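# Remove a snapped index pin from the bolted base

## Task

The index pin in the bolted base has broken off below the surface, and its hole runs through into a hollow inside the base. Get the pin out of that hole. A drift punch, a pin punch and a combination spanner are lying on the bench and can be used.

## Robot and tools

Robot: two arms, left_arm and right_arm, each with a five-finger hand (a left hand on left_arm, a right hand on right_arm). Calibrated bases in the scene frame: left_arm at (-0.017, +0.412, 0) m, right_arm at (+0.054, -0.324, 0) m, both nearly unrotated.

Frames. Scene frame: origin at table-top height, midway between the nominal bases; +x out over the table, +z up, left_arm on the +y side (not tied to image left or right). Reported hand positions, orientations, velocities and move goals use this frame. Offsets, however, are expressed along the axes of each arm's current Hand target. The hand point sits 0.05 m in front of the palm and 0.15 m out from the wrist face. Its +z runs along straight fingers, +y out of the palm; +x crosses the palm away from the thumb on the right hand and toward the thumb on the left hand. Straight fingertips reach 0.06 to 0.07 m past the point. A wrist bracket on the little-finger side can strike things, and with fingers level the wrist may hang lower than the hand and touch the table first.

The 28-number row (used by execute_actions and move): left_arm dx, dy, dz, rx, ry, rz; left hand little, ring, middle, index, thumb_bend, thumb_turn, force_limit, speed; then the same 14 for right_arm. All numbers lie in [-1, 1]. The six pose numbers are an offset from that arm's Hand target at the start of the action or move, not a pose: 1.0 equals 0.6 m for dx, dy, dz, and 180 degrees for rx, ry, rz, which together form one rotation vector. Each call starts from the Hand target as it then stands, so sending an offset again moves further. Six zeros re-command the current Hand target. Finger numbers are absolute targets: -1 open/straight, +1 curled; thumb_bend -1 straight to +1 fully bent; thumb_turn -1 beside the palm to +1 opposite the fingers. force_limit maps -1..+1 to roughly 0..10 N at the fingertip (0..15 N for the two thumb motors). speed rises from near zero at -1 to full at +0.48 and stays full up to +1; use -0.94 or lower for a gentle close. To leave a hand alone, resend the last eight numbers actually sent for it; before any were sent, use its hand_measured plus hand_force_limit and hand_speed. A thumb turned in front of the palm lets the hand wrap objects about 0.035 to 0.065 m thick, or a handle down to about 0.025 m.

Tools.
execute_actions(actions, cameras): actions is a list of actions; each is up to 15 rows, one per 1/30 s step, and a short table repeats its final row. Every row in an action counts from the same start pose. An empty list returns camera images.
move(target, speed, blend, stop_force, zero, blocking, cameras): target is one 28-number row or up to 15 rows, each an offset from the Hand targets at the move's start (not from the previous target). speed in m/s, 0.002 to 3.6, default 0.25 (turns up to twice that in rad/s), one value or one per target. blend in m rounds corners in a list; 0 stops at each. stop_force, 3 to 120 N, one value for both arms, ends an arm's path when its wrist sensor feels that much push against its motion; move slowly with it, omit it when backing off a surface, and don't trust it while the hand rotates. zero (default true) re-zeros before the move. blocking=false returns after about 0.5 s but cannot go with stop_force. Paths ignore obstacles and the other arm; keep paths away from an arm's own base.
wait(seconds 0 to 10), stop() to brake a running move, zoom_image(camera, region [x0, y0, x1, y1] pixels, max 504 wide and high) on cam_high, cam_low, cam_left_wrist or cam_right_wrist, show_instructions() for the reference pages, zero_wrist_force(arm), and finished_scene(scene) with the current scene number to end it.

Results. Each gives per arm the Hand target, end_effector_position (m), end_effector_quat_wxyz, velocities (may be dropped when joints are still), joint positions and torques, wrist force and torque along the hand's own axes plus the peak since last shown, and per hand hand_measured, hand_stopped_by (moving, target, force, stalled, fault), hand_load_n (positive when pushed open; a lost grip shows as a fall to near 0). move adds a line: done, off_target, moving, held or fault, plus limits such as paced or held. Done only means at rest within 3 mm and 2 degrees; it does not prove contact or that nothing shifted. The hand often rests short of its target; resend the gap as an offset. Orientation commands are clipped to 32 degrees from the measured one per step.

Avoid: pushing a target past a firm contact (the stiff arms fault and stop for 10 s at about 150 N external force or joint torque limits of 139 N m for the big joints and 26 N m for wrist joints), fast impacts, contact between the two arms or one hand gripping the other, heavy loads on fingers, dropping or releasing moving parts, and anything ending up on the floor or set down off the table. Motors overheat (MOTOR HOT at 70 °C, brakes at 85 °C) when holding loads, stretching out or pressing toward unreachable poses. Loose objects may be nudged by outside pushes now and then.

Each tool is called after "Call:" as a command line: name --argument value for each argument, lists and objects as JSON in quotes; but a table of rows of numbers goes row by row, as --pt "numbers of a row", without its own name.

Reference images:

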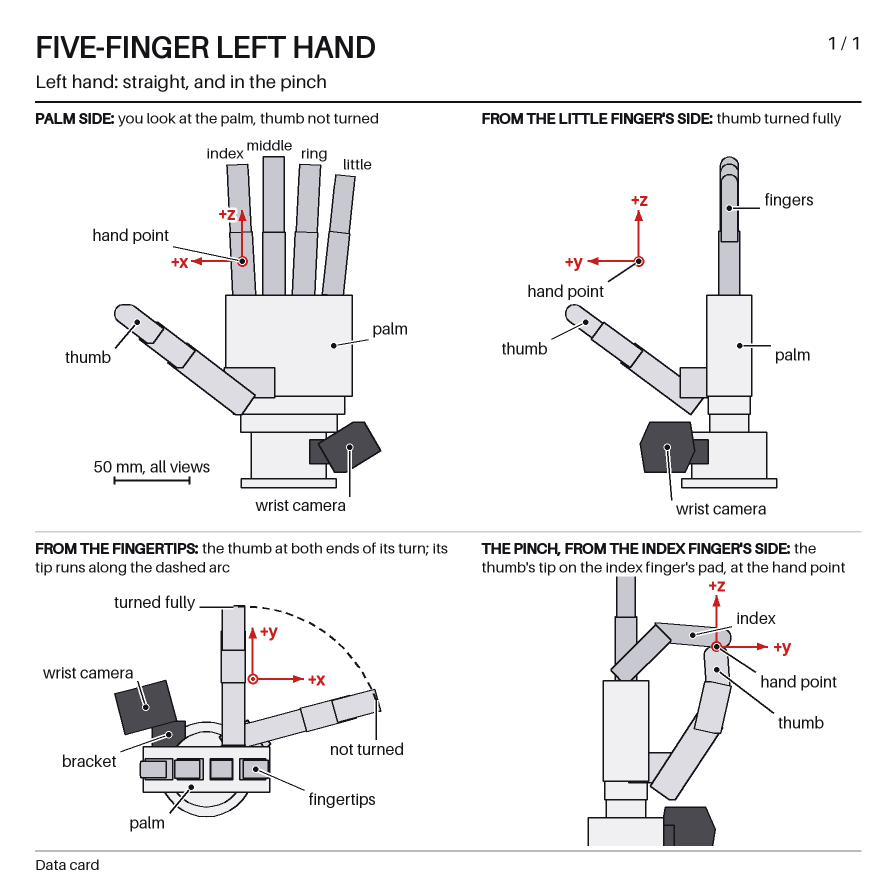

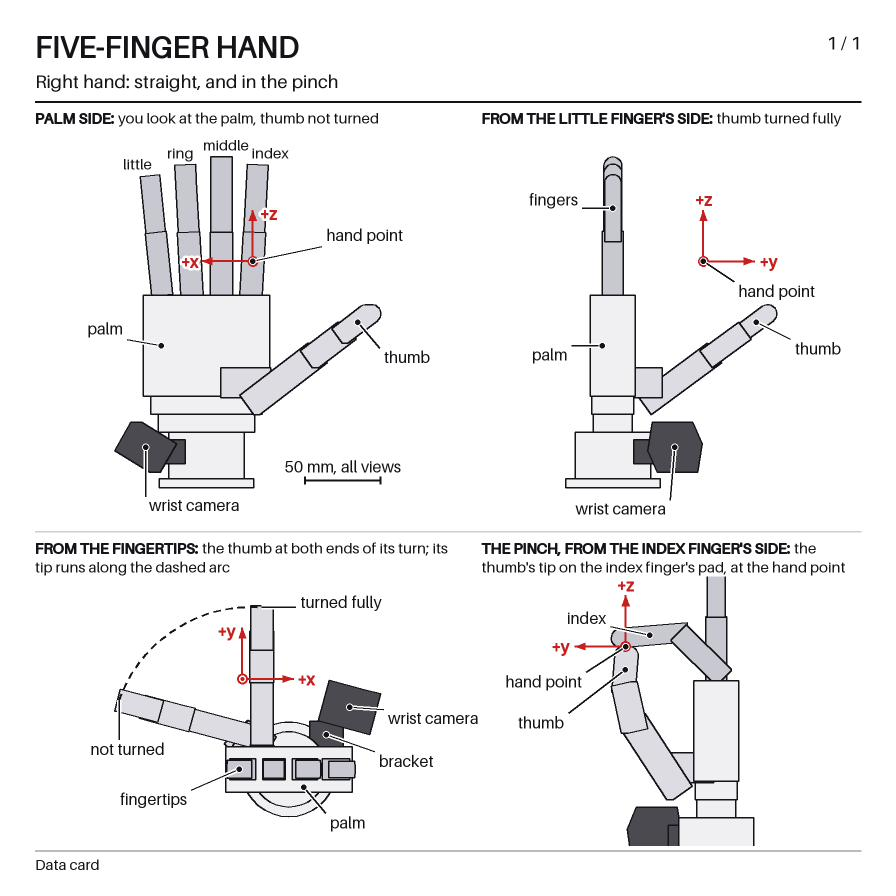

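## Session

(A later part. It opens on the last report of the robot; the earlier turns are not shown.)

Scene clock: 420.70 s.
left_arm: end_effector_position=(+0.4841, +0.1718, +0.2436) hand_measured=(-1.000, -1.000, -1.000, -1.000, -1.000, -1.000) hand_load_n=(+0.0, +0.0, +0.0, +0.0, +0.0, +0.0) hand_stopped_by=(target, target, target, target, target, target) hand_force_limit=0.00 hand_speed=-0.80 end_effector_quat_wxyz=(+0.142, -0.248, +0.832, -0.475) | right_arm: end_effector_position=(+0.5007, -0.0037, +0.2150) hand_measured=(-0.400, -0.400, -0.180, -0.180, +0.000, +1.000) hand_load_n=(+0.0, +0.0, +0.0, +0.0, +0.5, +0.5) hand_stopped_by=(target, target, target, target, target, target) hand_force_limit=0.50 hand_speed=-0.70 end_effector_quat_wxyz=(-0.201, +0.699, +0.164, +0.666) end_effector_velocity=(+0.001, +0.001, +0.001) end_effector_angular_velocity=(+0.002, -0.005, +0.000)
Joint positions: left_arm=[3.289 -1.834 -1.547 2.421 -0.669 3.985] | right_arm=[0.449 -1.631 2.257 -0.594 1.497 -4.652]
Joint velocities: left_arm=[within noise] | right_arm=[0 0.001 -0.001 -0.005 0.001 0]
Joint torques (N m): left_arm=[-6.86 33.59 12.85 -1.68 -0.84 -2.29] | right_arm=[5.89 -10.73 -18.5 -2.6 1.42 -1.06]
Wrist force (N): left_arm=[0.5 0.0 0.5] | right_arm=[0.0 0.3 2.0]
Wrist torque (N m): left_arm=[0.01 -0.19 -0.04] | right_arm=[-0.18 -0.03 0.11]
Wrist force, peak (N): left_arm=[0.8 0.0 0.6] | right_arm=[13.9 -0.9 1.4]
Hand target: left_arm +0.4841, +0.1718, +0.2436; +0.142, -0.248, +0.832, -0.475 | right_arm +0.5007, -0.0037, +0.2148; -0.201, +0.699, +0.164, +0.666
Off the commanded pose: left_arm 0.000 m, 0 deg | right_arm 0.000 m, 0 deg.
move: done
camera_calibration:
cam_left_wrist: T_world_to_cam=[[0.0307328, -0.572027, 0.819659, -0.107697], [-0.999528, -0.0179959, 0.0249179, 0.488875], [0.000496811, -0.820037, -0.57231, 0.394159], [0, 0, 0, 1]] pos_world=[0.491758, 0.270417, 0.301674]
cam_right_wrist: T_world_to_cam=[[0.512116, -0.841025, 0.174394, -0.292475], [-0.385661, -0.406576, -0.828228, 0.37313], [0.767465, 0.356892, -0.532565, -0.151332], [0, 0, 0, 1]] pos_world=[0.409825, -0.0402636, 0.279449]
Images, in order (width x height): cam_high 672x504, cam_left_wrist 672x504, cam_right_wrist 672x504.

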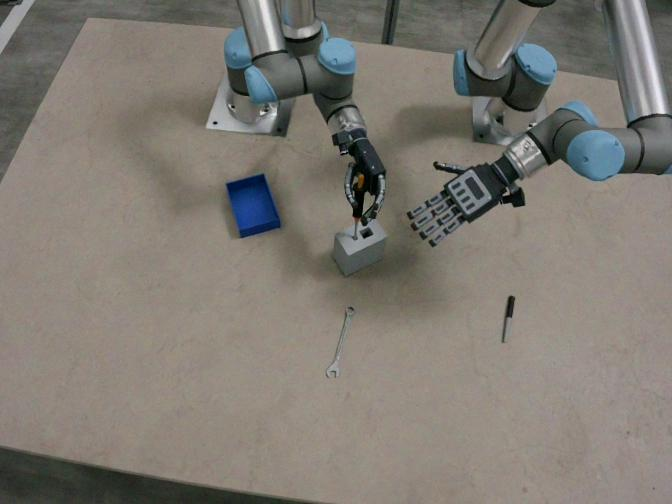

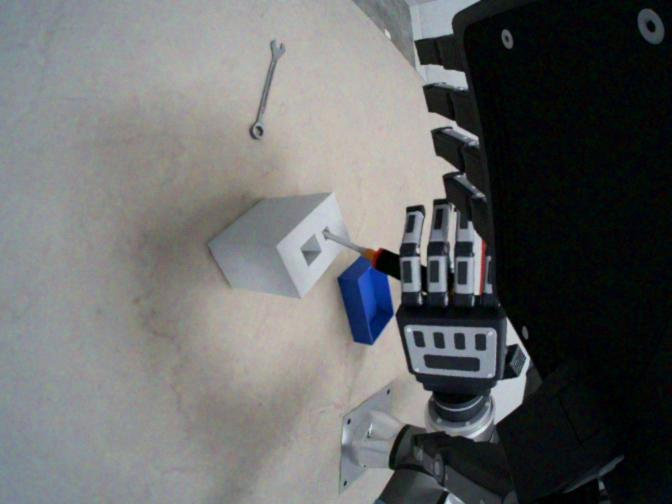

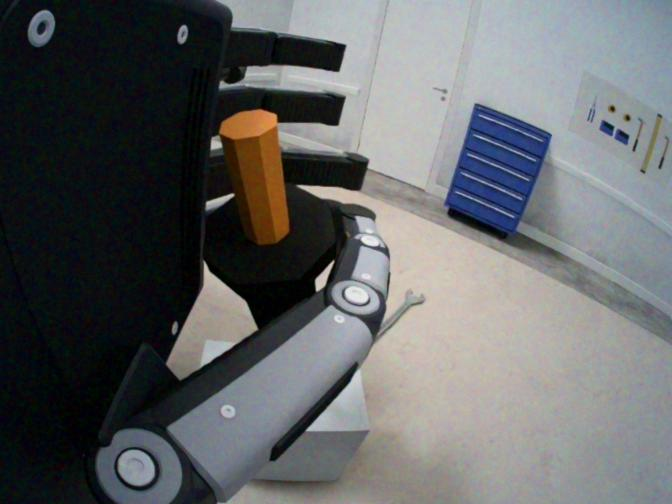

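Call:
move --target '[0,0,0,0,0,0,-1,-1,-1,-1,-1,-1,0,-0.8,0,0,0,0,0,0,-0.1,-0.1,-0.1,-0.1,-0.7,1,-0.2,-0.4]' --speed 0.03 --cameras '["cam_right_wrist","cam_left_wrist","cam_high"]'

Call:
zoom_image --camera "cam_high" --region '[330, 170, 400, 260]'

Scene clock: 455.13 s.
left_arm: end_effector_position=(+0.4841, +0.1718, +0.2436) hand_measured=(-1.000, -1.000, -1.000, -1.000, -1.000, -1.000) hand_load_n=(+0.0, +0.0, +0.0, +0.0, +0.0, +0.0) hand_stopped_by=(target, target, target, target, target, target) hand_force_limit=0.00 hand_speed=-0.80 end_effector_quat_wxyz=(+0.142, -0.248, +0.832, -0.475) | right_arm: end_effector_position=(+0.5007, -0.0037, +0.2148) hand_measured=(-0.100, -0.100, -0.100, -0.100, -0.700, +1.000) hand_load_n=(+0.0, +0.0, +0.0, +0.0, +0.0, +0.5) hand_stopped_by=(target, target, target, target, target, target) hand_force_limit=-0.20 hand_speed=-0.40 end_effector_quat_wxyz=(-0.201, +0.699, +0.164, +0.666)
Joint positions: left_arm=[3.289 -1.834 -1.547 2.421 -0.669 3.985] | right_arm=[0.449 -1.631 2.257 -0.594 1.497 -4.652]
Joint torques (N m): left_arm=[-6.4 33.81 13.26 -1.89 -0.72 -2.23] | right_arm=[5.55 -10.26 -7.45 -2.52 0.86 -2.15]
Wrist force (N): left_arm=[0.4 -0.3 0.6] | right_arm=[0.2 0.1 2.1]
Wrist torque (N m): left_arm=[-0.04 -0.17 -0.05] | right_arm=[-0.21 -0.05 0.11]
Wrist force, peak (N): left_arm=[0.8 0.2 0.6] | right_arm=[0.0 0.2 2.4]
Hand target: left_arm +0.4841, +0.1718, +0.2436; +0.142, -0.248, +0.832, -0.475 | right_arm +0.5007, -0.0037, +0.2148; -0.201, +0.699, +0.164, +0.666
Off the commanded pose: left_arm 0.000 m, 0 deg | right_arm 0.000 m, 0 deg.
move: done
camera_calibration:
cam_left_wrist: T_world_to_cam=[[0.0307328, -0.572027, 0.819659, -0.107697], [-0.999528, -0.0179959, 0.0249179, 0.488875], [0.000496811, -0.820037, -0.57231, 0.394159], [0, 0, 0, 1]] pos_world=[0.491758, 0.270417, 0.301674]
cam_right_wrist: T_world_to_cam=[[0.512202, -0.840974, 0.174389, -0.292472], [-0.385792, -0.406691, -0.82811, 0.372981], [0.767342, 0.356882, -0.532749, -0.151337], [0, 0, 0, 1]] pos_world=[0.409825, -0.0402635, 0.279249]
Images, in order (width x height): cam_high 672x504, cam_left_wrist 672x504, cam_right_wrist 672x504.

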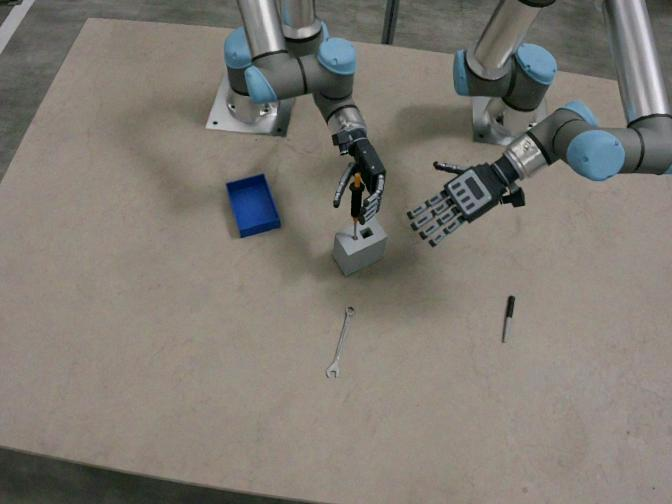

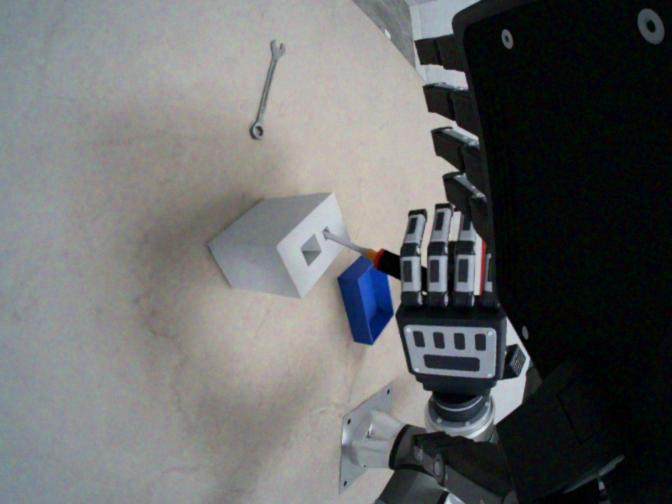

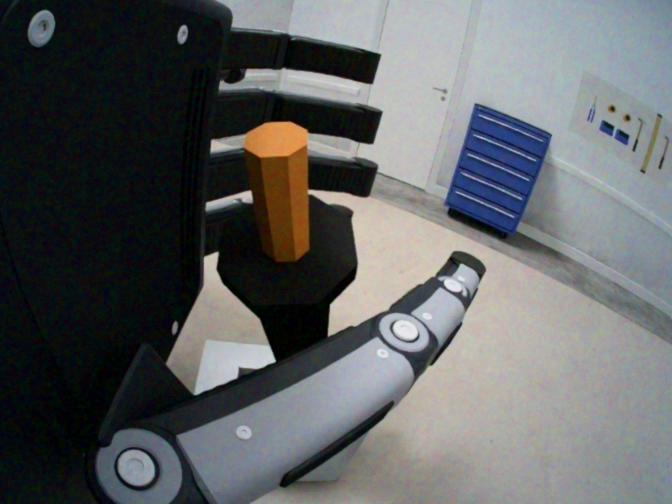

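Scaled by 5.600 from the camera's 672x504 image, which has a finer 960x720 frame.

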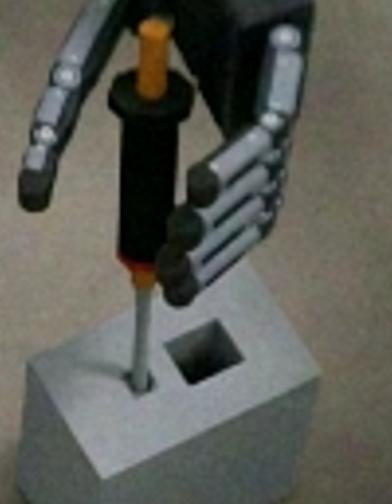

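Call:
move --target '[0,0,0,0,0,0,-1,-1,-1,-1,-1,-1,0,-0.8,-0.0482,0.0727,0.0745,0,0,0,-0.1,-0.1,-0.1,-0.1,-0.7,1,-0.2,-0.4]' --speed 0.05 --cameras '["cam_right_wrist","cam_left_wrist","cam_high"]'

Call:
zoom_image --camera "cam_high" --region '[320, 160, 410, 270]'

Call:
zoom_image --camera "cam_left_wrist" --region '[300, 190, 430, 290]'

Scene clock: 522.43 s.
left_arm: end_effector_position=(+0.4841, +0.1718, +0.2436) hand_measured=(-1.000, -1.000, -1.000, -1.000, -1.000, -1.000) hand_load_n=(+0.0, +0.0, +0.0, +0.0, +0.0, -0.5) hand_stopped_by=(target, target, target, target, target, target) hand_force_limit=0.00 hand_speed=-0.80 end_effector_quat_wxyz=(+0.142, -0.248, +0.832, -0.475) | right_arm: end_effector_position=(+0.5595, -0.0180, +0.1819) hand_measured=(-0.100, -0.100, -0.100, -0.100, -0.700, +1.000) hand_load_n=(+0.0, +0.0, +0.0, +0.0, +0.0, +0.5) hand_stopped_by=(target, target, target, target, target, target) hand_force_limit=-0.20 hand_speed=-0.40 end_effector_quat_wxyz=(-0.201, +0.699, +0.164, +0.666) end_effector_velocity=(-0.001, +0.000, +0.001) end_effector_angular_velocity=(+0.000, +0.000, -0.003)
Joint positions: left_arm=[3.289 -1.834 -1.547 2.421 -0.669 3.985] | right_arm=[0.333 -1.491 2.223 -0.7 1.381 -4.656]
Joint velocities: left_arm=[within noise] | right_arm=[0.002 -0.003 -0.001 0.004 0.005 0]
Joint torques (N m): left_arm=[-6.6 33.23 13.51 -2.3 -0.85 -1.96] | right_arm=[2.95 -31.73 -6.82 -0.2 1.3 -2.06]
Wrist force (N): left_arm=[0.6 0.0 0.5] | right_arm=[-0.4 0.5 2.2]
Wrist torque (N m): left_arm=[0.01 -0.20 -0.04] | right_arm=[-0.18 0.01 0.16]
Wrist force, peak (N): left_arm=[0.6 -0.1 0.8] | right_arm=[-0.1 0.2 2.5]
Hand target: left_arm +0.4841, +0.1718, +0.2436; +0.142, -0.248, +0.832, -0.475 | right_arm +0.5594, -0.0180, +0.1818; -0.201, +0.699, +0.164, +0.666
Off the commanded pose: left_arm 0.000 m, 0 deg | right_arm 0.000 m, 0 deg.
move: done
camera_calibration:
cam_left_wrist: T_world_to_cam=[[0.0307328, -0.572027, 0.819659, -0.107697], [-0.999528, -0.0179959, 0.0249179, 0.488875], [0.000496811, -0.820037, -0.57231, 0.394159], [0, 0, 0, 1]] pos_world=[0.491758, 0.270417, 0.301674]
cam_right_wrist: T_world_to_cam=[[0.512155, -0.840976, 0.174516, -0.328887], [-0.385528, -0.406661, -0.828248, 0.362517], [0.767506, 0.356911, -0.532494, -0.209018], [0, 0, 0, 1]] pos_world=[0.468625, -0.0545635, 0.246349]
Images, in order (width x height): cam_high 672x504, cam_left_wrist 672x504, cam_right_wrist 672x504.

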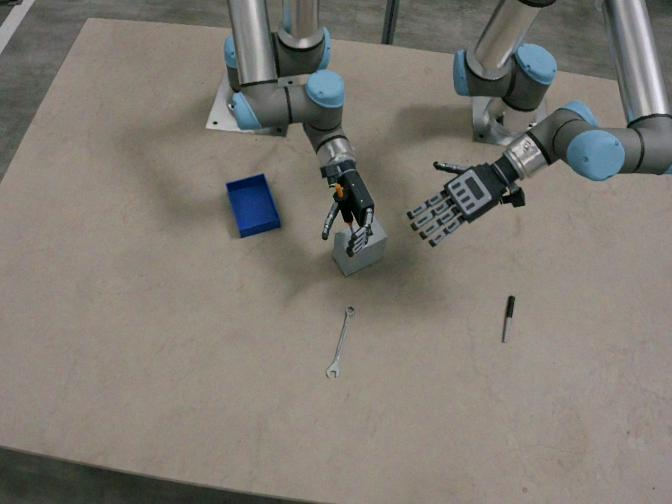

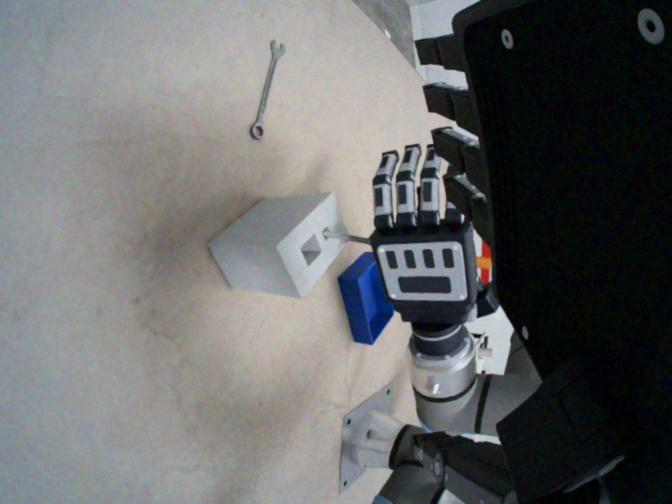

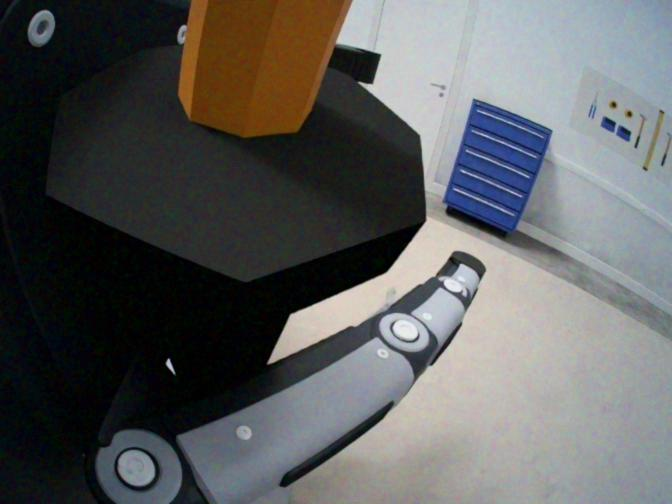

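Scaled by 4.582 from the camera's 672x504 image, which has a finer 960x720 frame.

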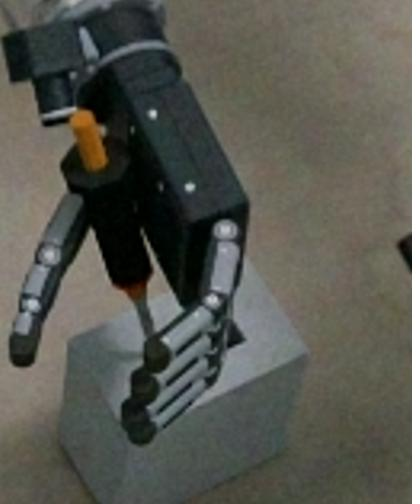

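Scaled by 3.877 from the camera's 672x504 image, which has a finer 960x720 frame.

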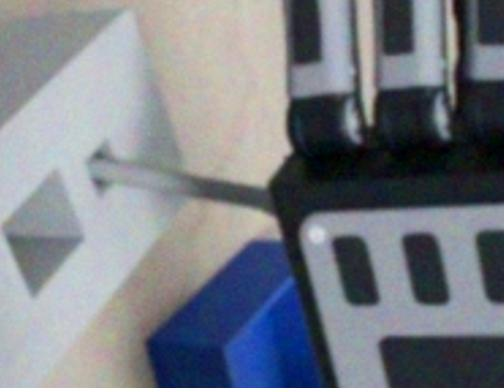

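Call:
move --target '[0,0,0,0,0,0,-1,-1,-1,-1,-1,-1,0,-0.8,0,0,0,0,0,0,-0.1,-0.1,-0.1,-0.1,1,1,0,-0.4]' --speed 0.05 --cameras '["cam_right_wrist","cam_left_wrist","cam_high"]'

Call:
zoom_image --camera "cam_high" --region '[320, 160, 410, 270]'

Call:
zoom_image --camera "cam_left_wrist" --region '[300, 190, 430, 290]'

Scene clock: 562.33 s.
left_arm: end_effector_position=(+0.4841, +0.1718, +0.2436) hand_measured=(-1.000, -1.000, -1.000, -1.000, -1.000, -1.000) hand_load_n=(+0.0, +0.0, +0.0, +0.0, +0.0, +0.0) hand_stopped_by=(target, target, target, target, target, target) hand_force_limit=0.00 hand_speed=-0.80 end_effector_quat_wxyz=(+0.142, -0.248, +0.832, -0.475) | right_arm: end_effector_position=(+0.5594, -0.0180, +0.1818) hand_measured=(-0.100, -0.100, -0.100, -0.100, +0.118, +1.000) hand_load_n=(+0.0, +0.0, +0.0, +0.0, +8.0, +4.0) hand_stopped_by=(target, target, target, target, force, target) hand_force_limit=0.00 hand_speed=-0.40 end_effector_quat_wxyz=(-0.201, +0.699, +0.164, +0.666)
Joint positions: left_arm=[3.289 -1.834 -1.547 2.421 -0.669 3.985] | right_arm=[0.333 -1.491 2.223 -0.7 1.381 -4.656]
Joint torques (N m): left_arm=[-6.92 34.36 12.68 -2.34 -0.81 -2.2] | right_arm=[6.19 -27.52 -6.64 -1.69 -0.59 1.92]
Wrist force (N): left_arm=[0.7 0.0 0.6] | right_arm=[5.6 5.9 -1.1]
Wrist torque (N m): left_arm=[0.01 -0.22 -0.04] | right_arm=[0.08 -0.42 -0.05]
Wrist force, peak (N): left_arm=[0.8 0.1 0.6] | right_arm=[5.8 6.0 -1.2]
Hand target: left_arm +0.4841, +0.1718, +0.2436; +0.142, -0.248, +0.832, -0.475 | right_arm +0.5594, -0.0180, +0.1818; -0.201, +0.699, +0.164, +0.666
Off the commanded pose: left_arm 0.000 m, 0 deg | right_arm 0.000 m, 0 deg.
move: done
camera_calibration:
cam_left_wrist: T_world_to_cam=[[0.0307328, -0.572027, 0.819659, -0.107697], [-0.999528, -0.0179959, 0.0249179, 0.488875], [0.000496811, -0.820037, -0.57231, 0.394159], [0, 0, 0, 1]] pos_world=[0.491758, 0.270417, 0.301674]
cam_right_wrist: T_world_to_cam=[[0.512202, -0.840974, 0.174389, -0.328809], [-0.385792, -0.406691, -0.82811, 0.362484], [0.767342, 0.356882, -0.532749, -0.208857], [0, 0, 0, 1]] pos_world=[0.468525, -0.0545635, 0.246249]
Images, in order (width x height): cam_high 672x504, cam_left_wrist 672x504, cam_right_wrist 672x504.

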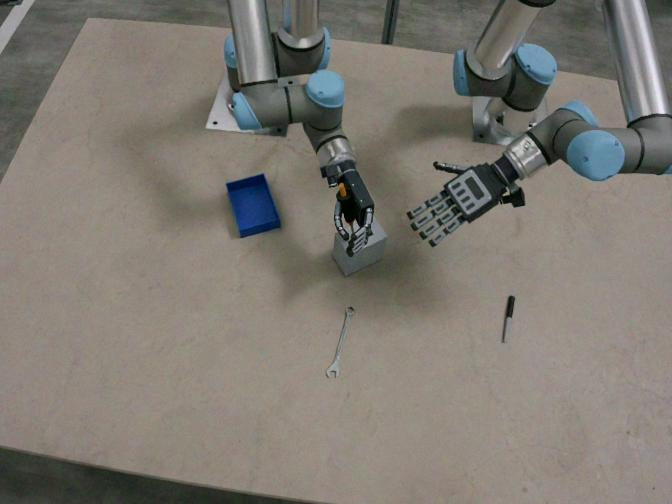

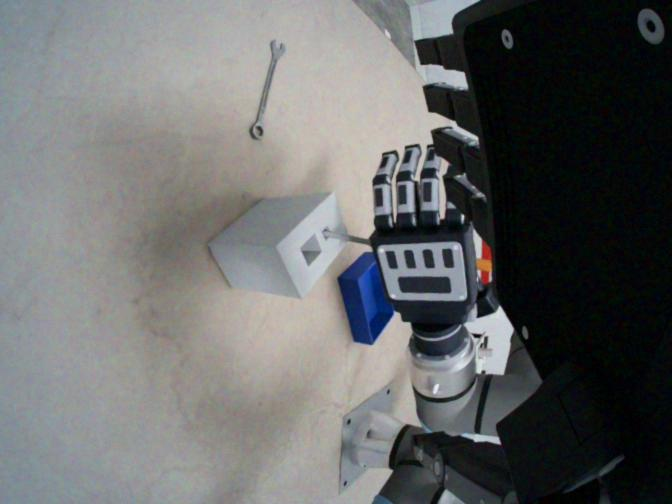

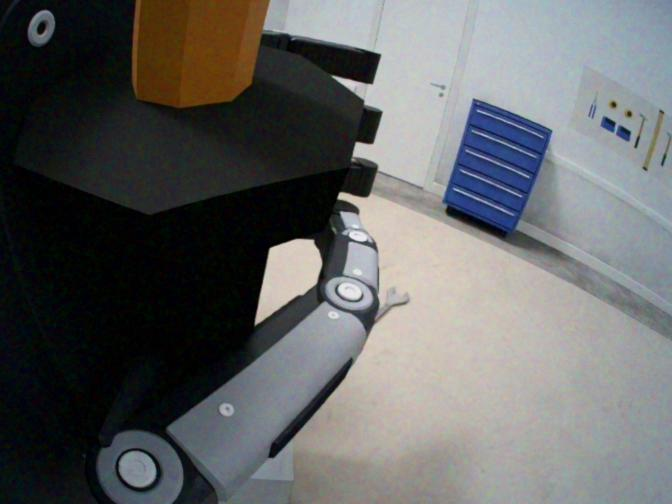

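Scaled by 4.582 from the camera's 672x504 image, which has a finer 960x720 frame.

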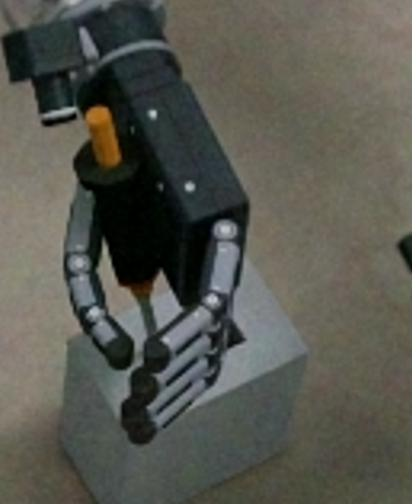

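Scaled by 3.877 from the camera's 672x504 image, which has a finer 960x720 frame.

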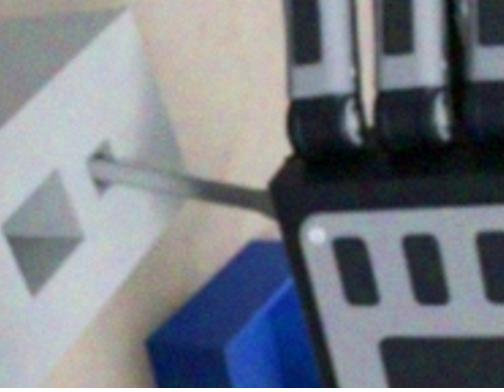

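Call:
move --pt "0 0 0 0 0 0 -1 -1 -1 -1 -1 -1 0 -0.8 0 0 0 0 0 0 -0.1 -0.1 -0.1 -0.1 0.9 1 0.85 -0.6" --pt "0 0 0 0 0 0 -1 -1 -1 -1 -1 -1 0 -0.8 0.0332 -0.0021 -0.0011 0 0 0 -0.1 -0.1 -0.1 -0.1 0.9 1 0.85 -0.6" --speed 0.05 --cameras '["cam_right_wrist","cam_left_wrist","cam_high","cam_low"]'

Call:
zoom_image --camera "cam_high" --region '[320, 150, 410, 260]'

Call:
zoom_image --camera "cam_left_wrist" --region '[300, 190, 430, 290]'

Call:
zoom_image --camera "cam_low" --region '[290, 170, 360, 260]'

Scene clock: 572.73 s.
left_arm: end_effector_position=(+0.4841, +0.1718, +0.2436) hand_measured=(-1.000, -1.000, -1.000, -1.000, -1.000, -1.000) hand_load_n=(+0.0, +0.0, +0.0, +0.0, +0.0, +0.0) hand_stopped_by=(target, target, target, target, target, target) hand_force_limit=0.00 hand_speed=-0.80 end_effector_quat_wxyz=(+0.142, -0.248, +0.832, -0.475) | right_arm: end_effector_position=(+0.5594, -0.0180, +0.2020) hand_measured=(-0.100, -0.100, -0.100, -0.100, +0.242, +1.000) hand_load_n=(+0.0, +0.0, +0.0, +0.0, +12.5, +10.0) hand_stopped_by=(target, target, target, target, force, target) hand_force_limit=0.85 hand_speed=-0.60 end_effector_quat_wxyz=(-0.201, +0.699, +0.164, +0.666)
Joint positions: left_arm=[3.289 -1.834 -1.547 2.421 -0.669 3.985] | right_arm=[0.333 -1.529 2.197 -0.637 1.381 -4.656]
Joint torques (N m): left_arm=[-5.68 33.58 12.32 -2.47 -0.67 -2.37] | right_arm=[4.65 -14.24 -8.36 -2.73 0.98 2.16]
Wrist force (N): left_arm=[0.4 0.2 0.6] | right_arm=[-1.2 0.2 2.5]
Wrist torque (N m): left_arm=[0.03 -0.17 -0.06] | right_arm=[-0.22 0.05 0.10]
Wrist force, peak (N): left_arm=[0.7 0.1 0.7] | right_arm=[9.3 9.9 -3.0]
Hand target: left_arm +0.4841, +0.1718, +0.2436; +0.142, -0.248, +0.832, -0.475 | right_arm +0.5593, -0.0180, +0.2018; -0.201, +0.699, +0.164, +0.666
Off the commanded pose: left_arm 0.000 m, 0 deg | right_arm 0.000 m, 0 deg.
move: done
camera_calibration:
cam_left_wrist: T_world_to_cam=[[0.0307328, -0.572027, 0.819659, -0.107697], [-0.999528, -0.0179959, 0.0249179, 0.488875], [0.000496811, -0.820037, -0.57231, 0.394159], [0, 0, 0, 1]] pos_world=[0.491758, 0.270417, 0.301674]
cam_right_wrist: T_world_to_cam=[[0.5122, -0.840967, 0.174428, -0.332239], [-0.385523, -0.406603, -0.828279, 0.379093], [0.767478, 0.356998, -0.532475, -0.198315], [0, 0, 0, 1]] pos_world=[0.468525, -0.0544635, 0.266349]

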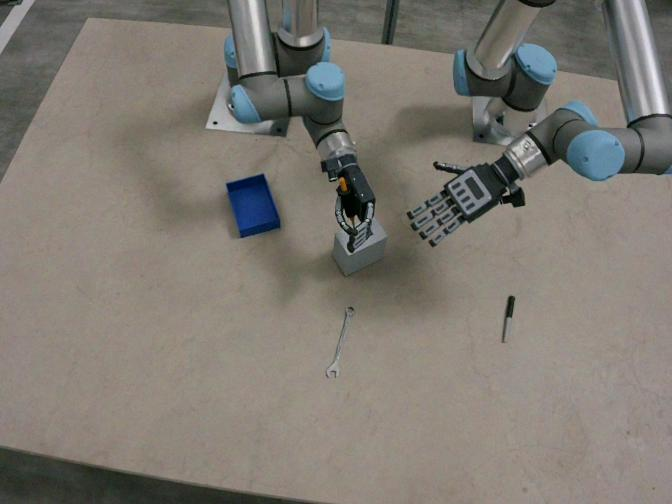

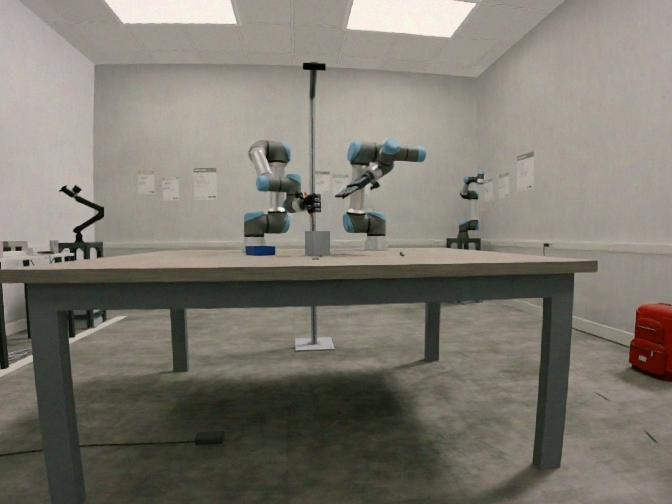

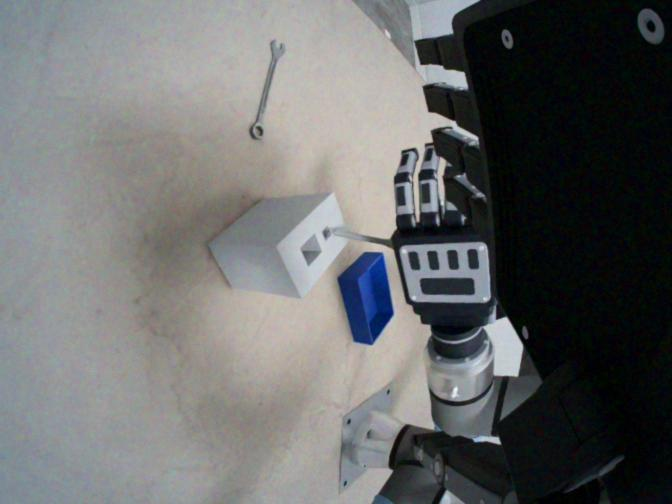

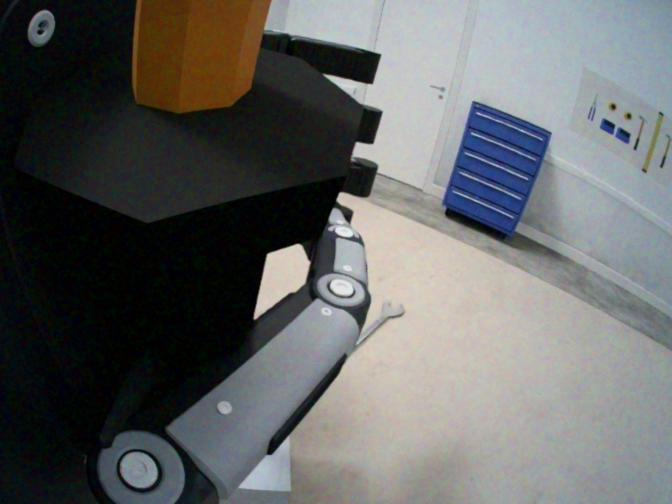

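Scaled by 4.582 from the camera's 672x504 image, which has a finer 960x720 frame.

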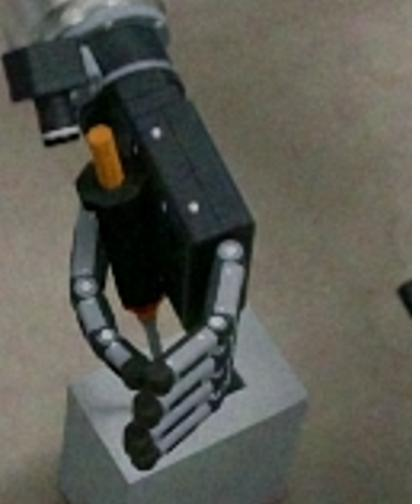

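Scaled by 3.877 from the camera's 672x504 image, which has a finer 960x720 frame.

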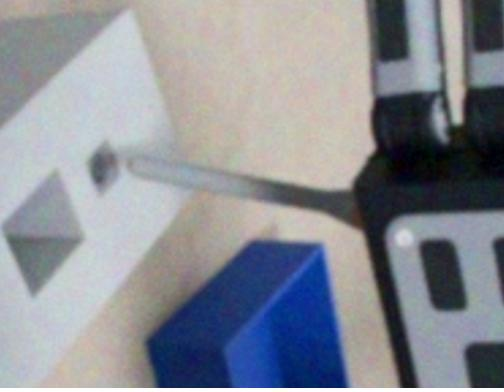

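Scaled by 5.600 from the camera's 672x504 image, which has a finer 960x720 frame.

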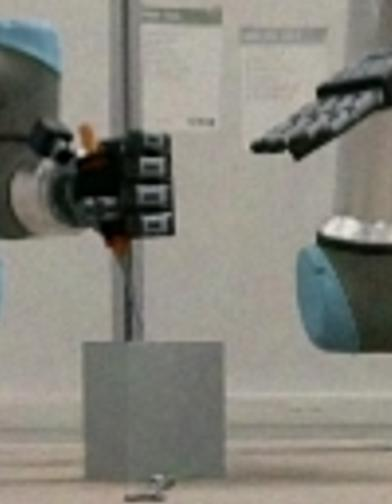

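Call:
move --target '[-0.0225,-0.0072,-0.0441,0,0,0,-1,-1,-1,-1,-1,-1,0,-0.8,-0.0117,-0.006,0.0313,-0.0076,-0.0942,-0.0443,-0.1,-0.1,-0.1,-0.1,0.9,1,0.85,-0.6]' --speed 0.1 --cameras '["cam_right_wrist","cam_left_wrist","cam_high","cam_low"]'

Call:
zoom_image --camera "cam_high" --region '[320, 150, 410, 260]'

Call:
zoom_image --camera "cam_left_wrist" --region '[300, 200, 400, 270]'

Call:
zoom_image --camera "cam_low" --region '[290, 170, 360, 260]'

Scene clock: 629.00 s.
left_arm: end_effector_position=(+0.4841, +0.1965, +0.2609) hand_measured=(-1.000, -1.000, -1.000, -1.000, -1.000, -1.000) hand_load_n=(+0.0, +0.0, +0.0, +0.0, +0.0, +0.0) hand_stopped_by=(target, target, target, target, target, target) hand_force_limit=0.00 hand_speed=-0.80 end_effector_quat_wxyz=(+0.142, -0.248, +0.832, -0.475) | right_arm: end_effector_position=(+0.5734, -0.0052, +0.1944) hand_measured=(-0.100, -0.100, -0.100, -0.100, +0.242, +1.000) hand_load_n=(+0.0, +0.0, +0.0, +0.0, +12.5, +10.0) hand_stopped_by=(target, target, target, target, force, target) hand_force_limit=0.85 hand_speed=-0.60 end_effector_quat_wxyz=(-0.120, +0.779, +0.232, +0.570)
Joint positions: left_arm=[3.348 -1.828 -1.524 2.327 -0.636 4.067] | right_arm=[0.393 -1.435 1.941 -0.177 1.474 -4.828]
Joint torques (N m): left_arm=[-6.51 28.13 12 0.28 -0.71 -2.09] | right_arm=[-6.68 -37.05 -11.89 0.93 -1.15 1.87]
Wrist force (N): left_arm=[0.6 0.2 0.8] | right_arm=[-1.1 0.3 2.8]
Wrist torque (N m): left_arm=[0.02 -0.19 -0.06] | right_arm=[-0.19 -0.02 -0.02]
Wrist force, peak (N): left_arm=[0.6 0.1 1.0] | right_arm=[-1.5 0.3 2.6]
Hand target: left_arm +0.4841, +0.1964, +0.2608; +0.142, -0.248, +0.832, -0.475 | right_arm +0.5734, -0.0053, +0.1944; -0.120, +0.779, +0.232, +0.570
Off the commanded pose: left_arm 0.000 m, 0 deg | right_arm 0.000 m, 0 deg.
move: done
camera_calibration:
cam_left_wrist: T_world_to_cam=[[0.0306265, -0.572026, 0.819663, -0.107675], [-0.999531, -0.0180167, 0.0247737, 0.489043], [0.000596475, -0.820037, -0.57231, 0.424126], [0, 0, 0, 1]] pos_world=[0.491858, 0.295017, 0.318874]
cam_right_wrist: T_world_to_cam=[[0.555691, -0.777934, 0.293302, -0.375139], [-0.521672, -0.600954, -0.605568, 0.417177], [0.647353, 0.183502, -0.739771, -0.109382], [0, 0, 0, 1]] pos_world=[0.496899, -0.0210574, 0.281741]

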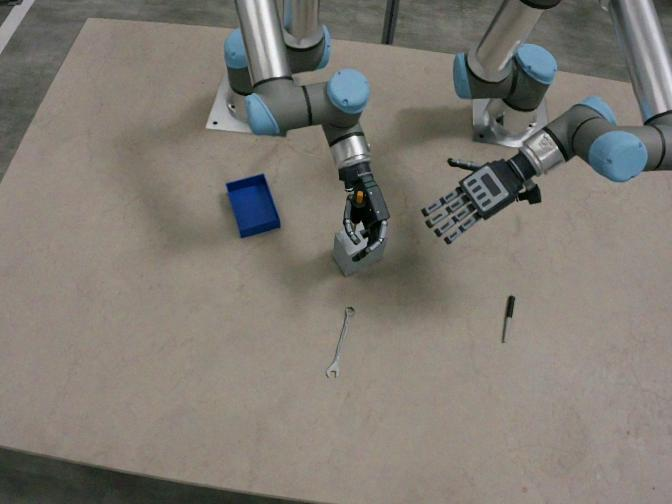

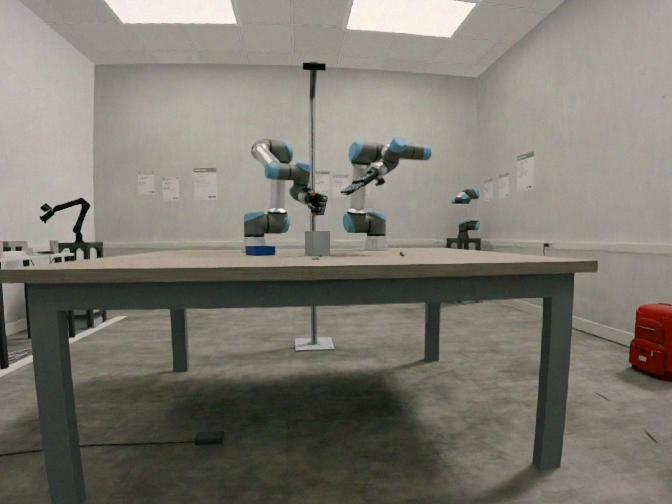

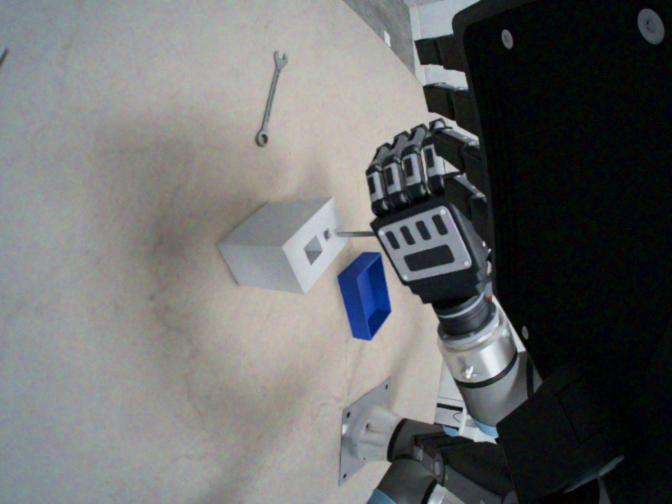

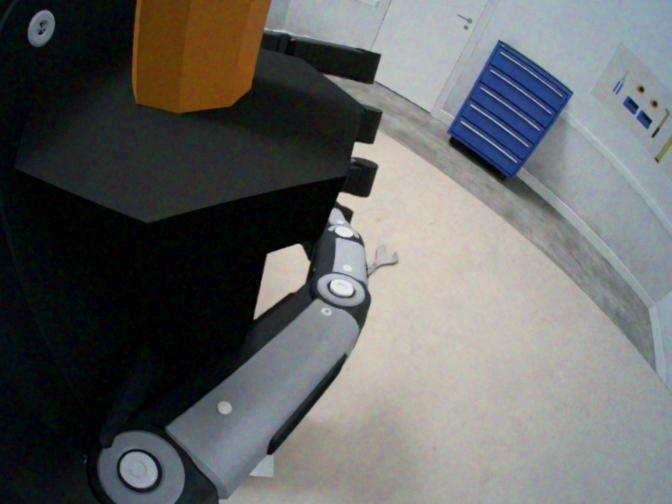

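Scaled by 4.582 from the camera's 672x504 image, which has a finer 960x720 frame.

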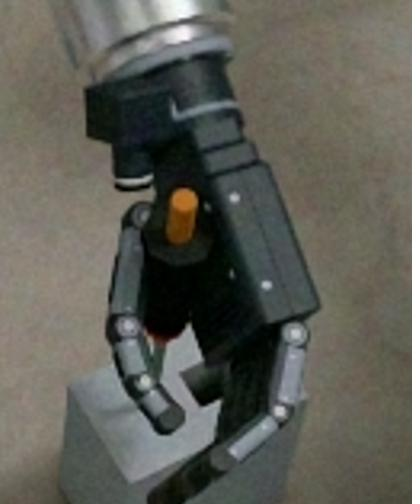

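Scaled by 5.040 from the camera's 672x504 image, which has a finer 960x720 frame.

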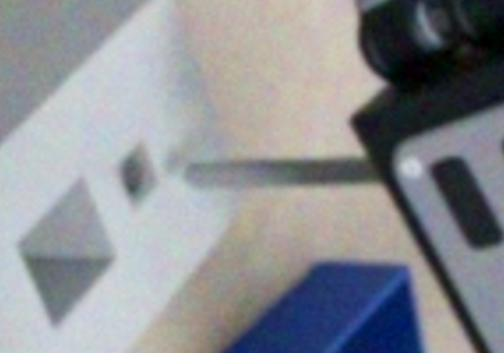

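Scaled by 5.600 from the camera's 672x504 image, which has a finer 960x720 frame.

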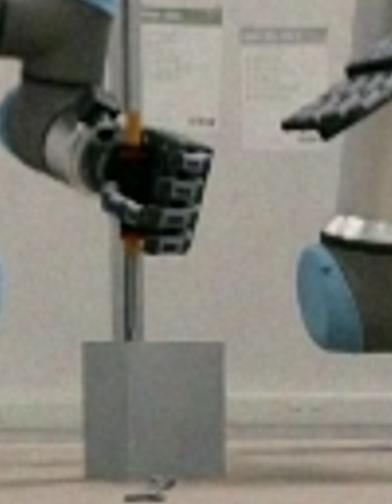

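Call:
zoom_image --camera "cam_low" --region '[300, 205, 330, 235]'

Call:
zoom_image --camera "cam_high" --region '[335, 210, 375, 250]'

Scaled by 16.800 from the camera's 672x504 image, which has a finer 960x720 frame.

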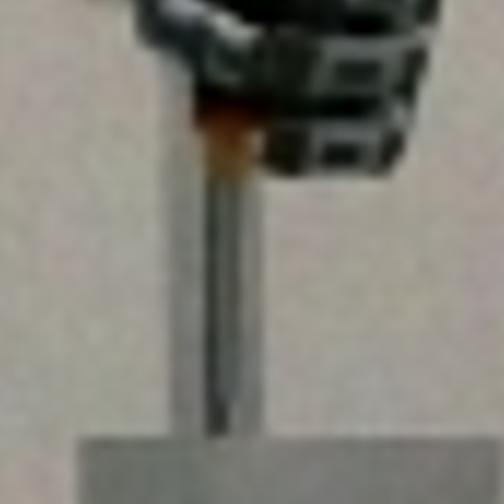

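Scaled by 12.600 from the camera's 672x504 image, which has a finer 960x720 frame.

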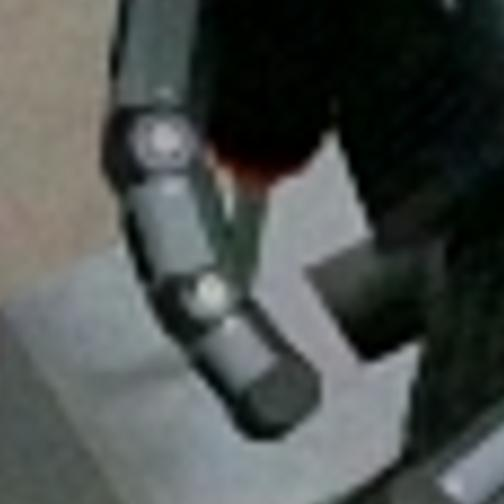

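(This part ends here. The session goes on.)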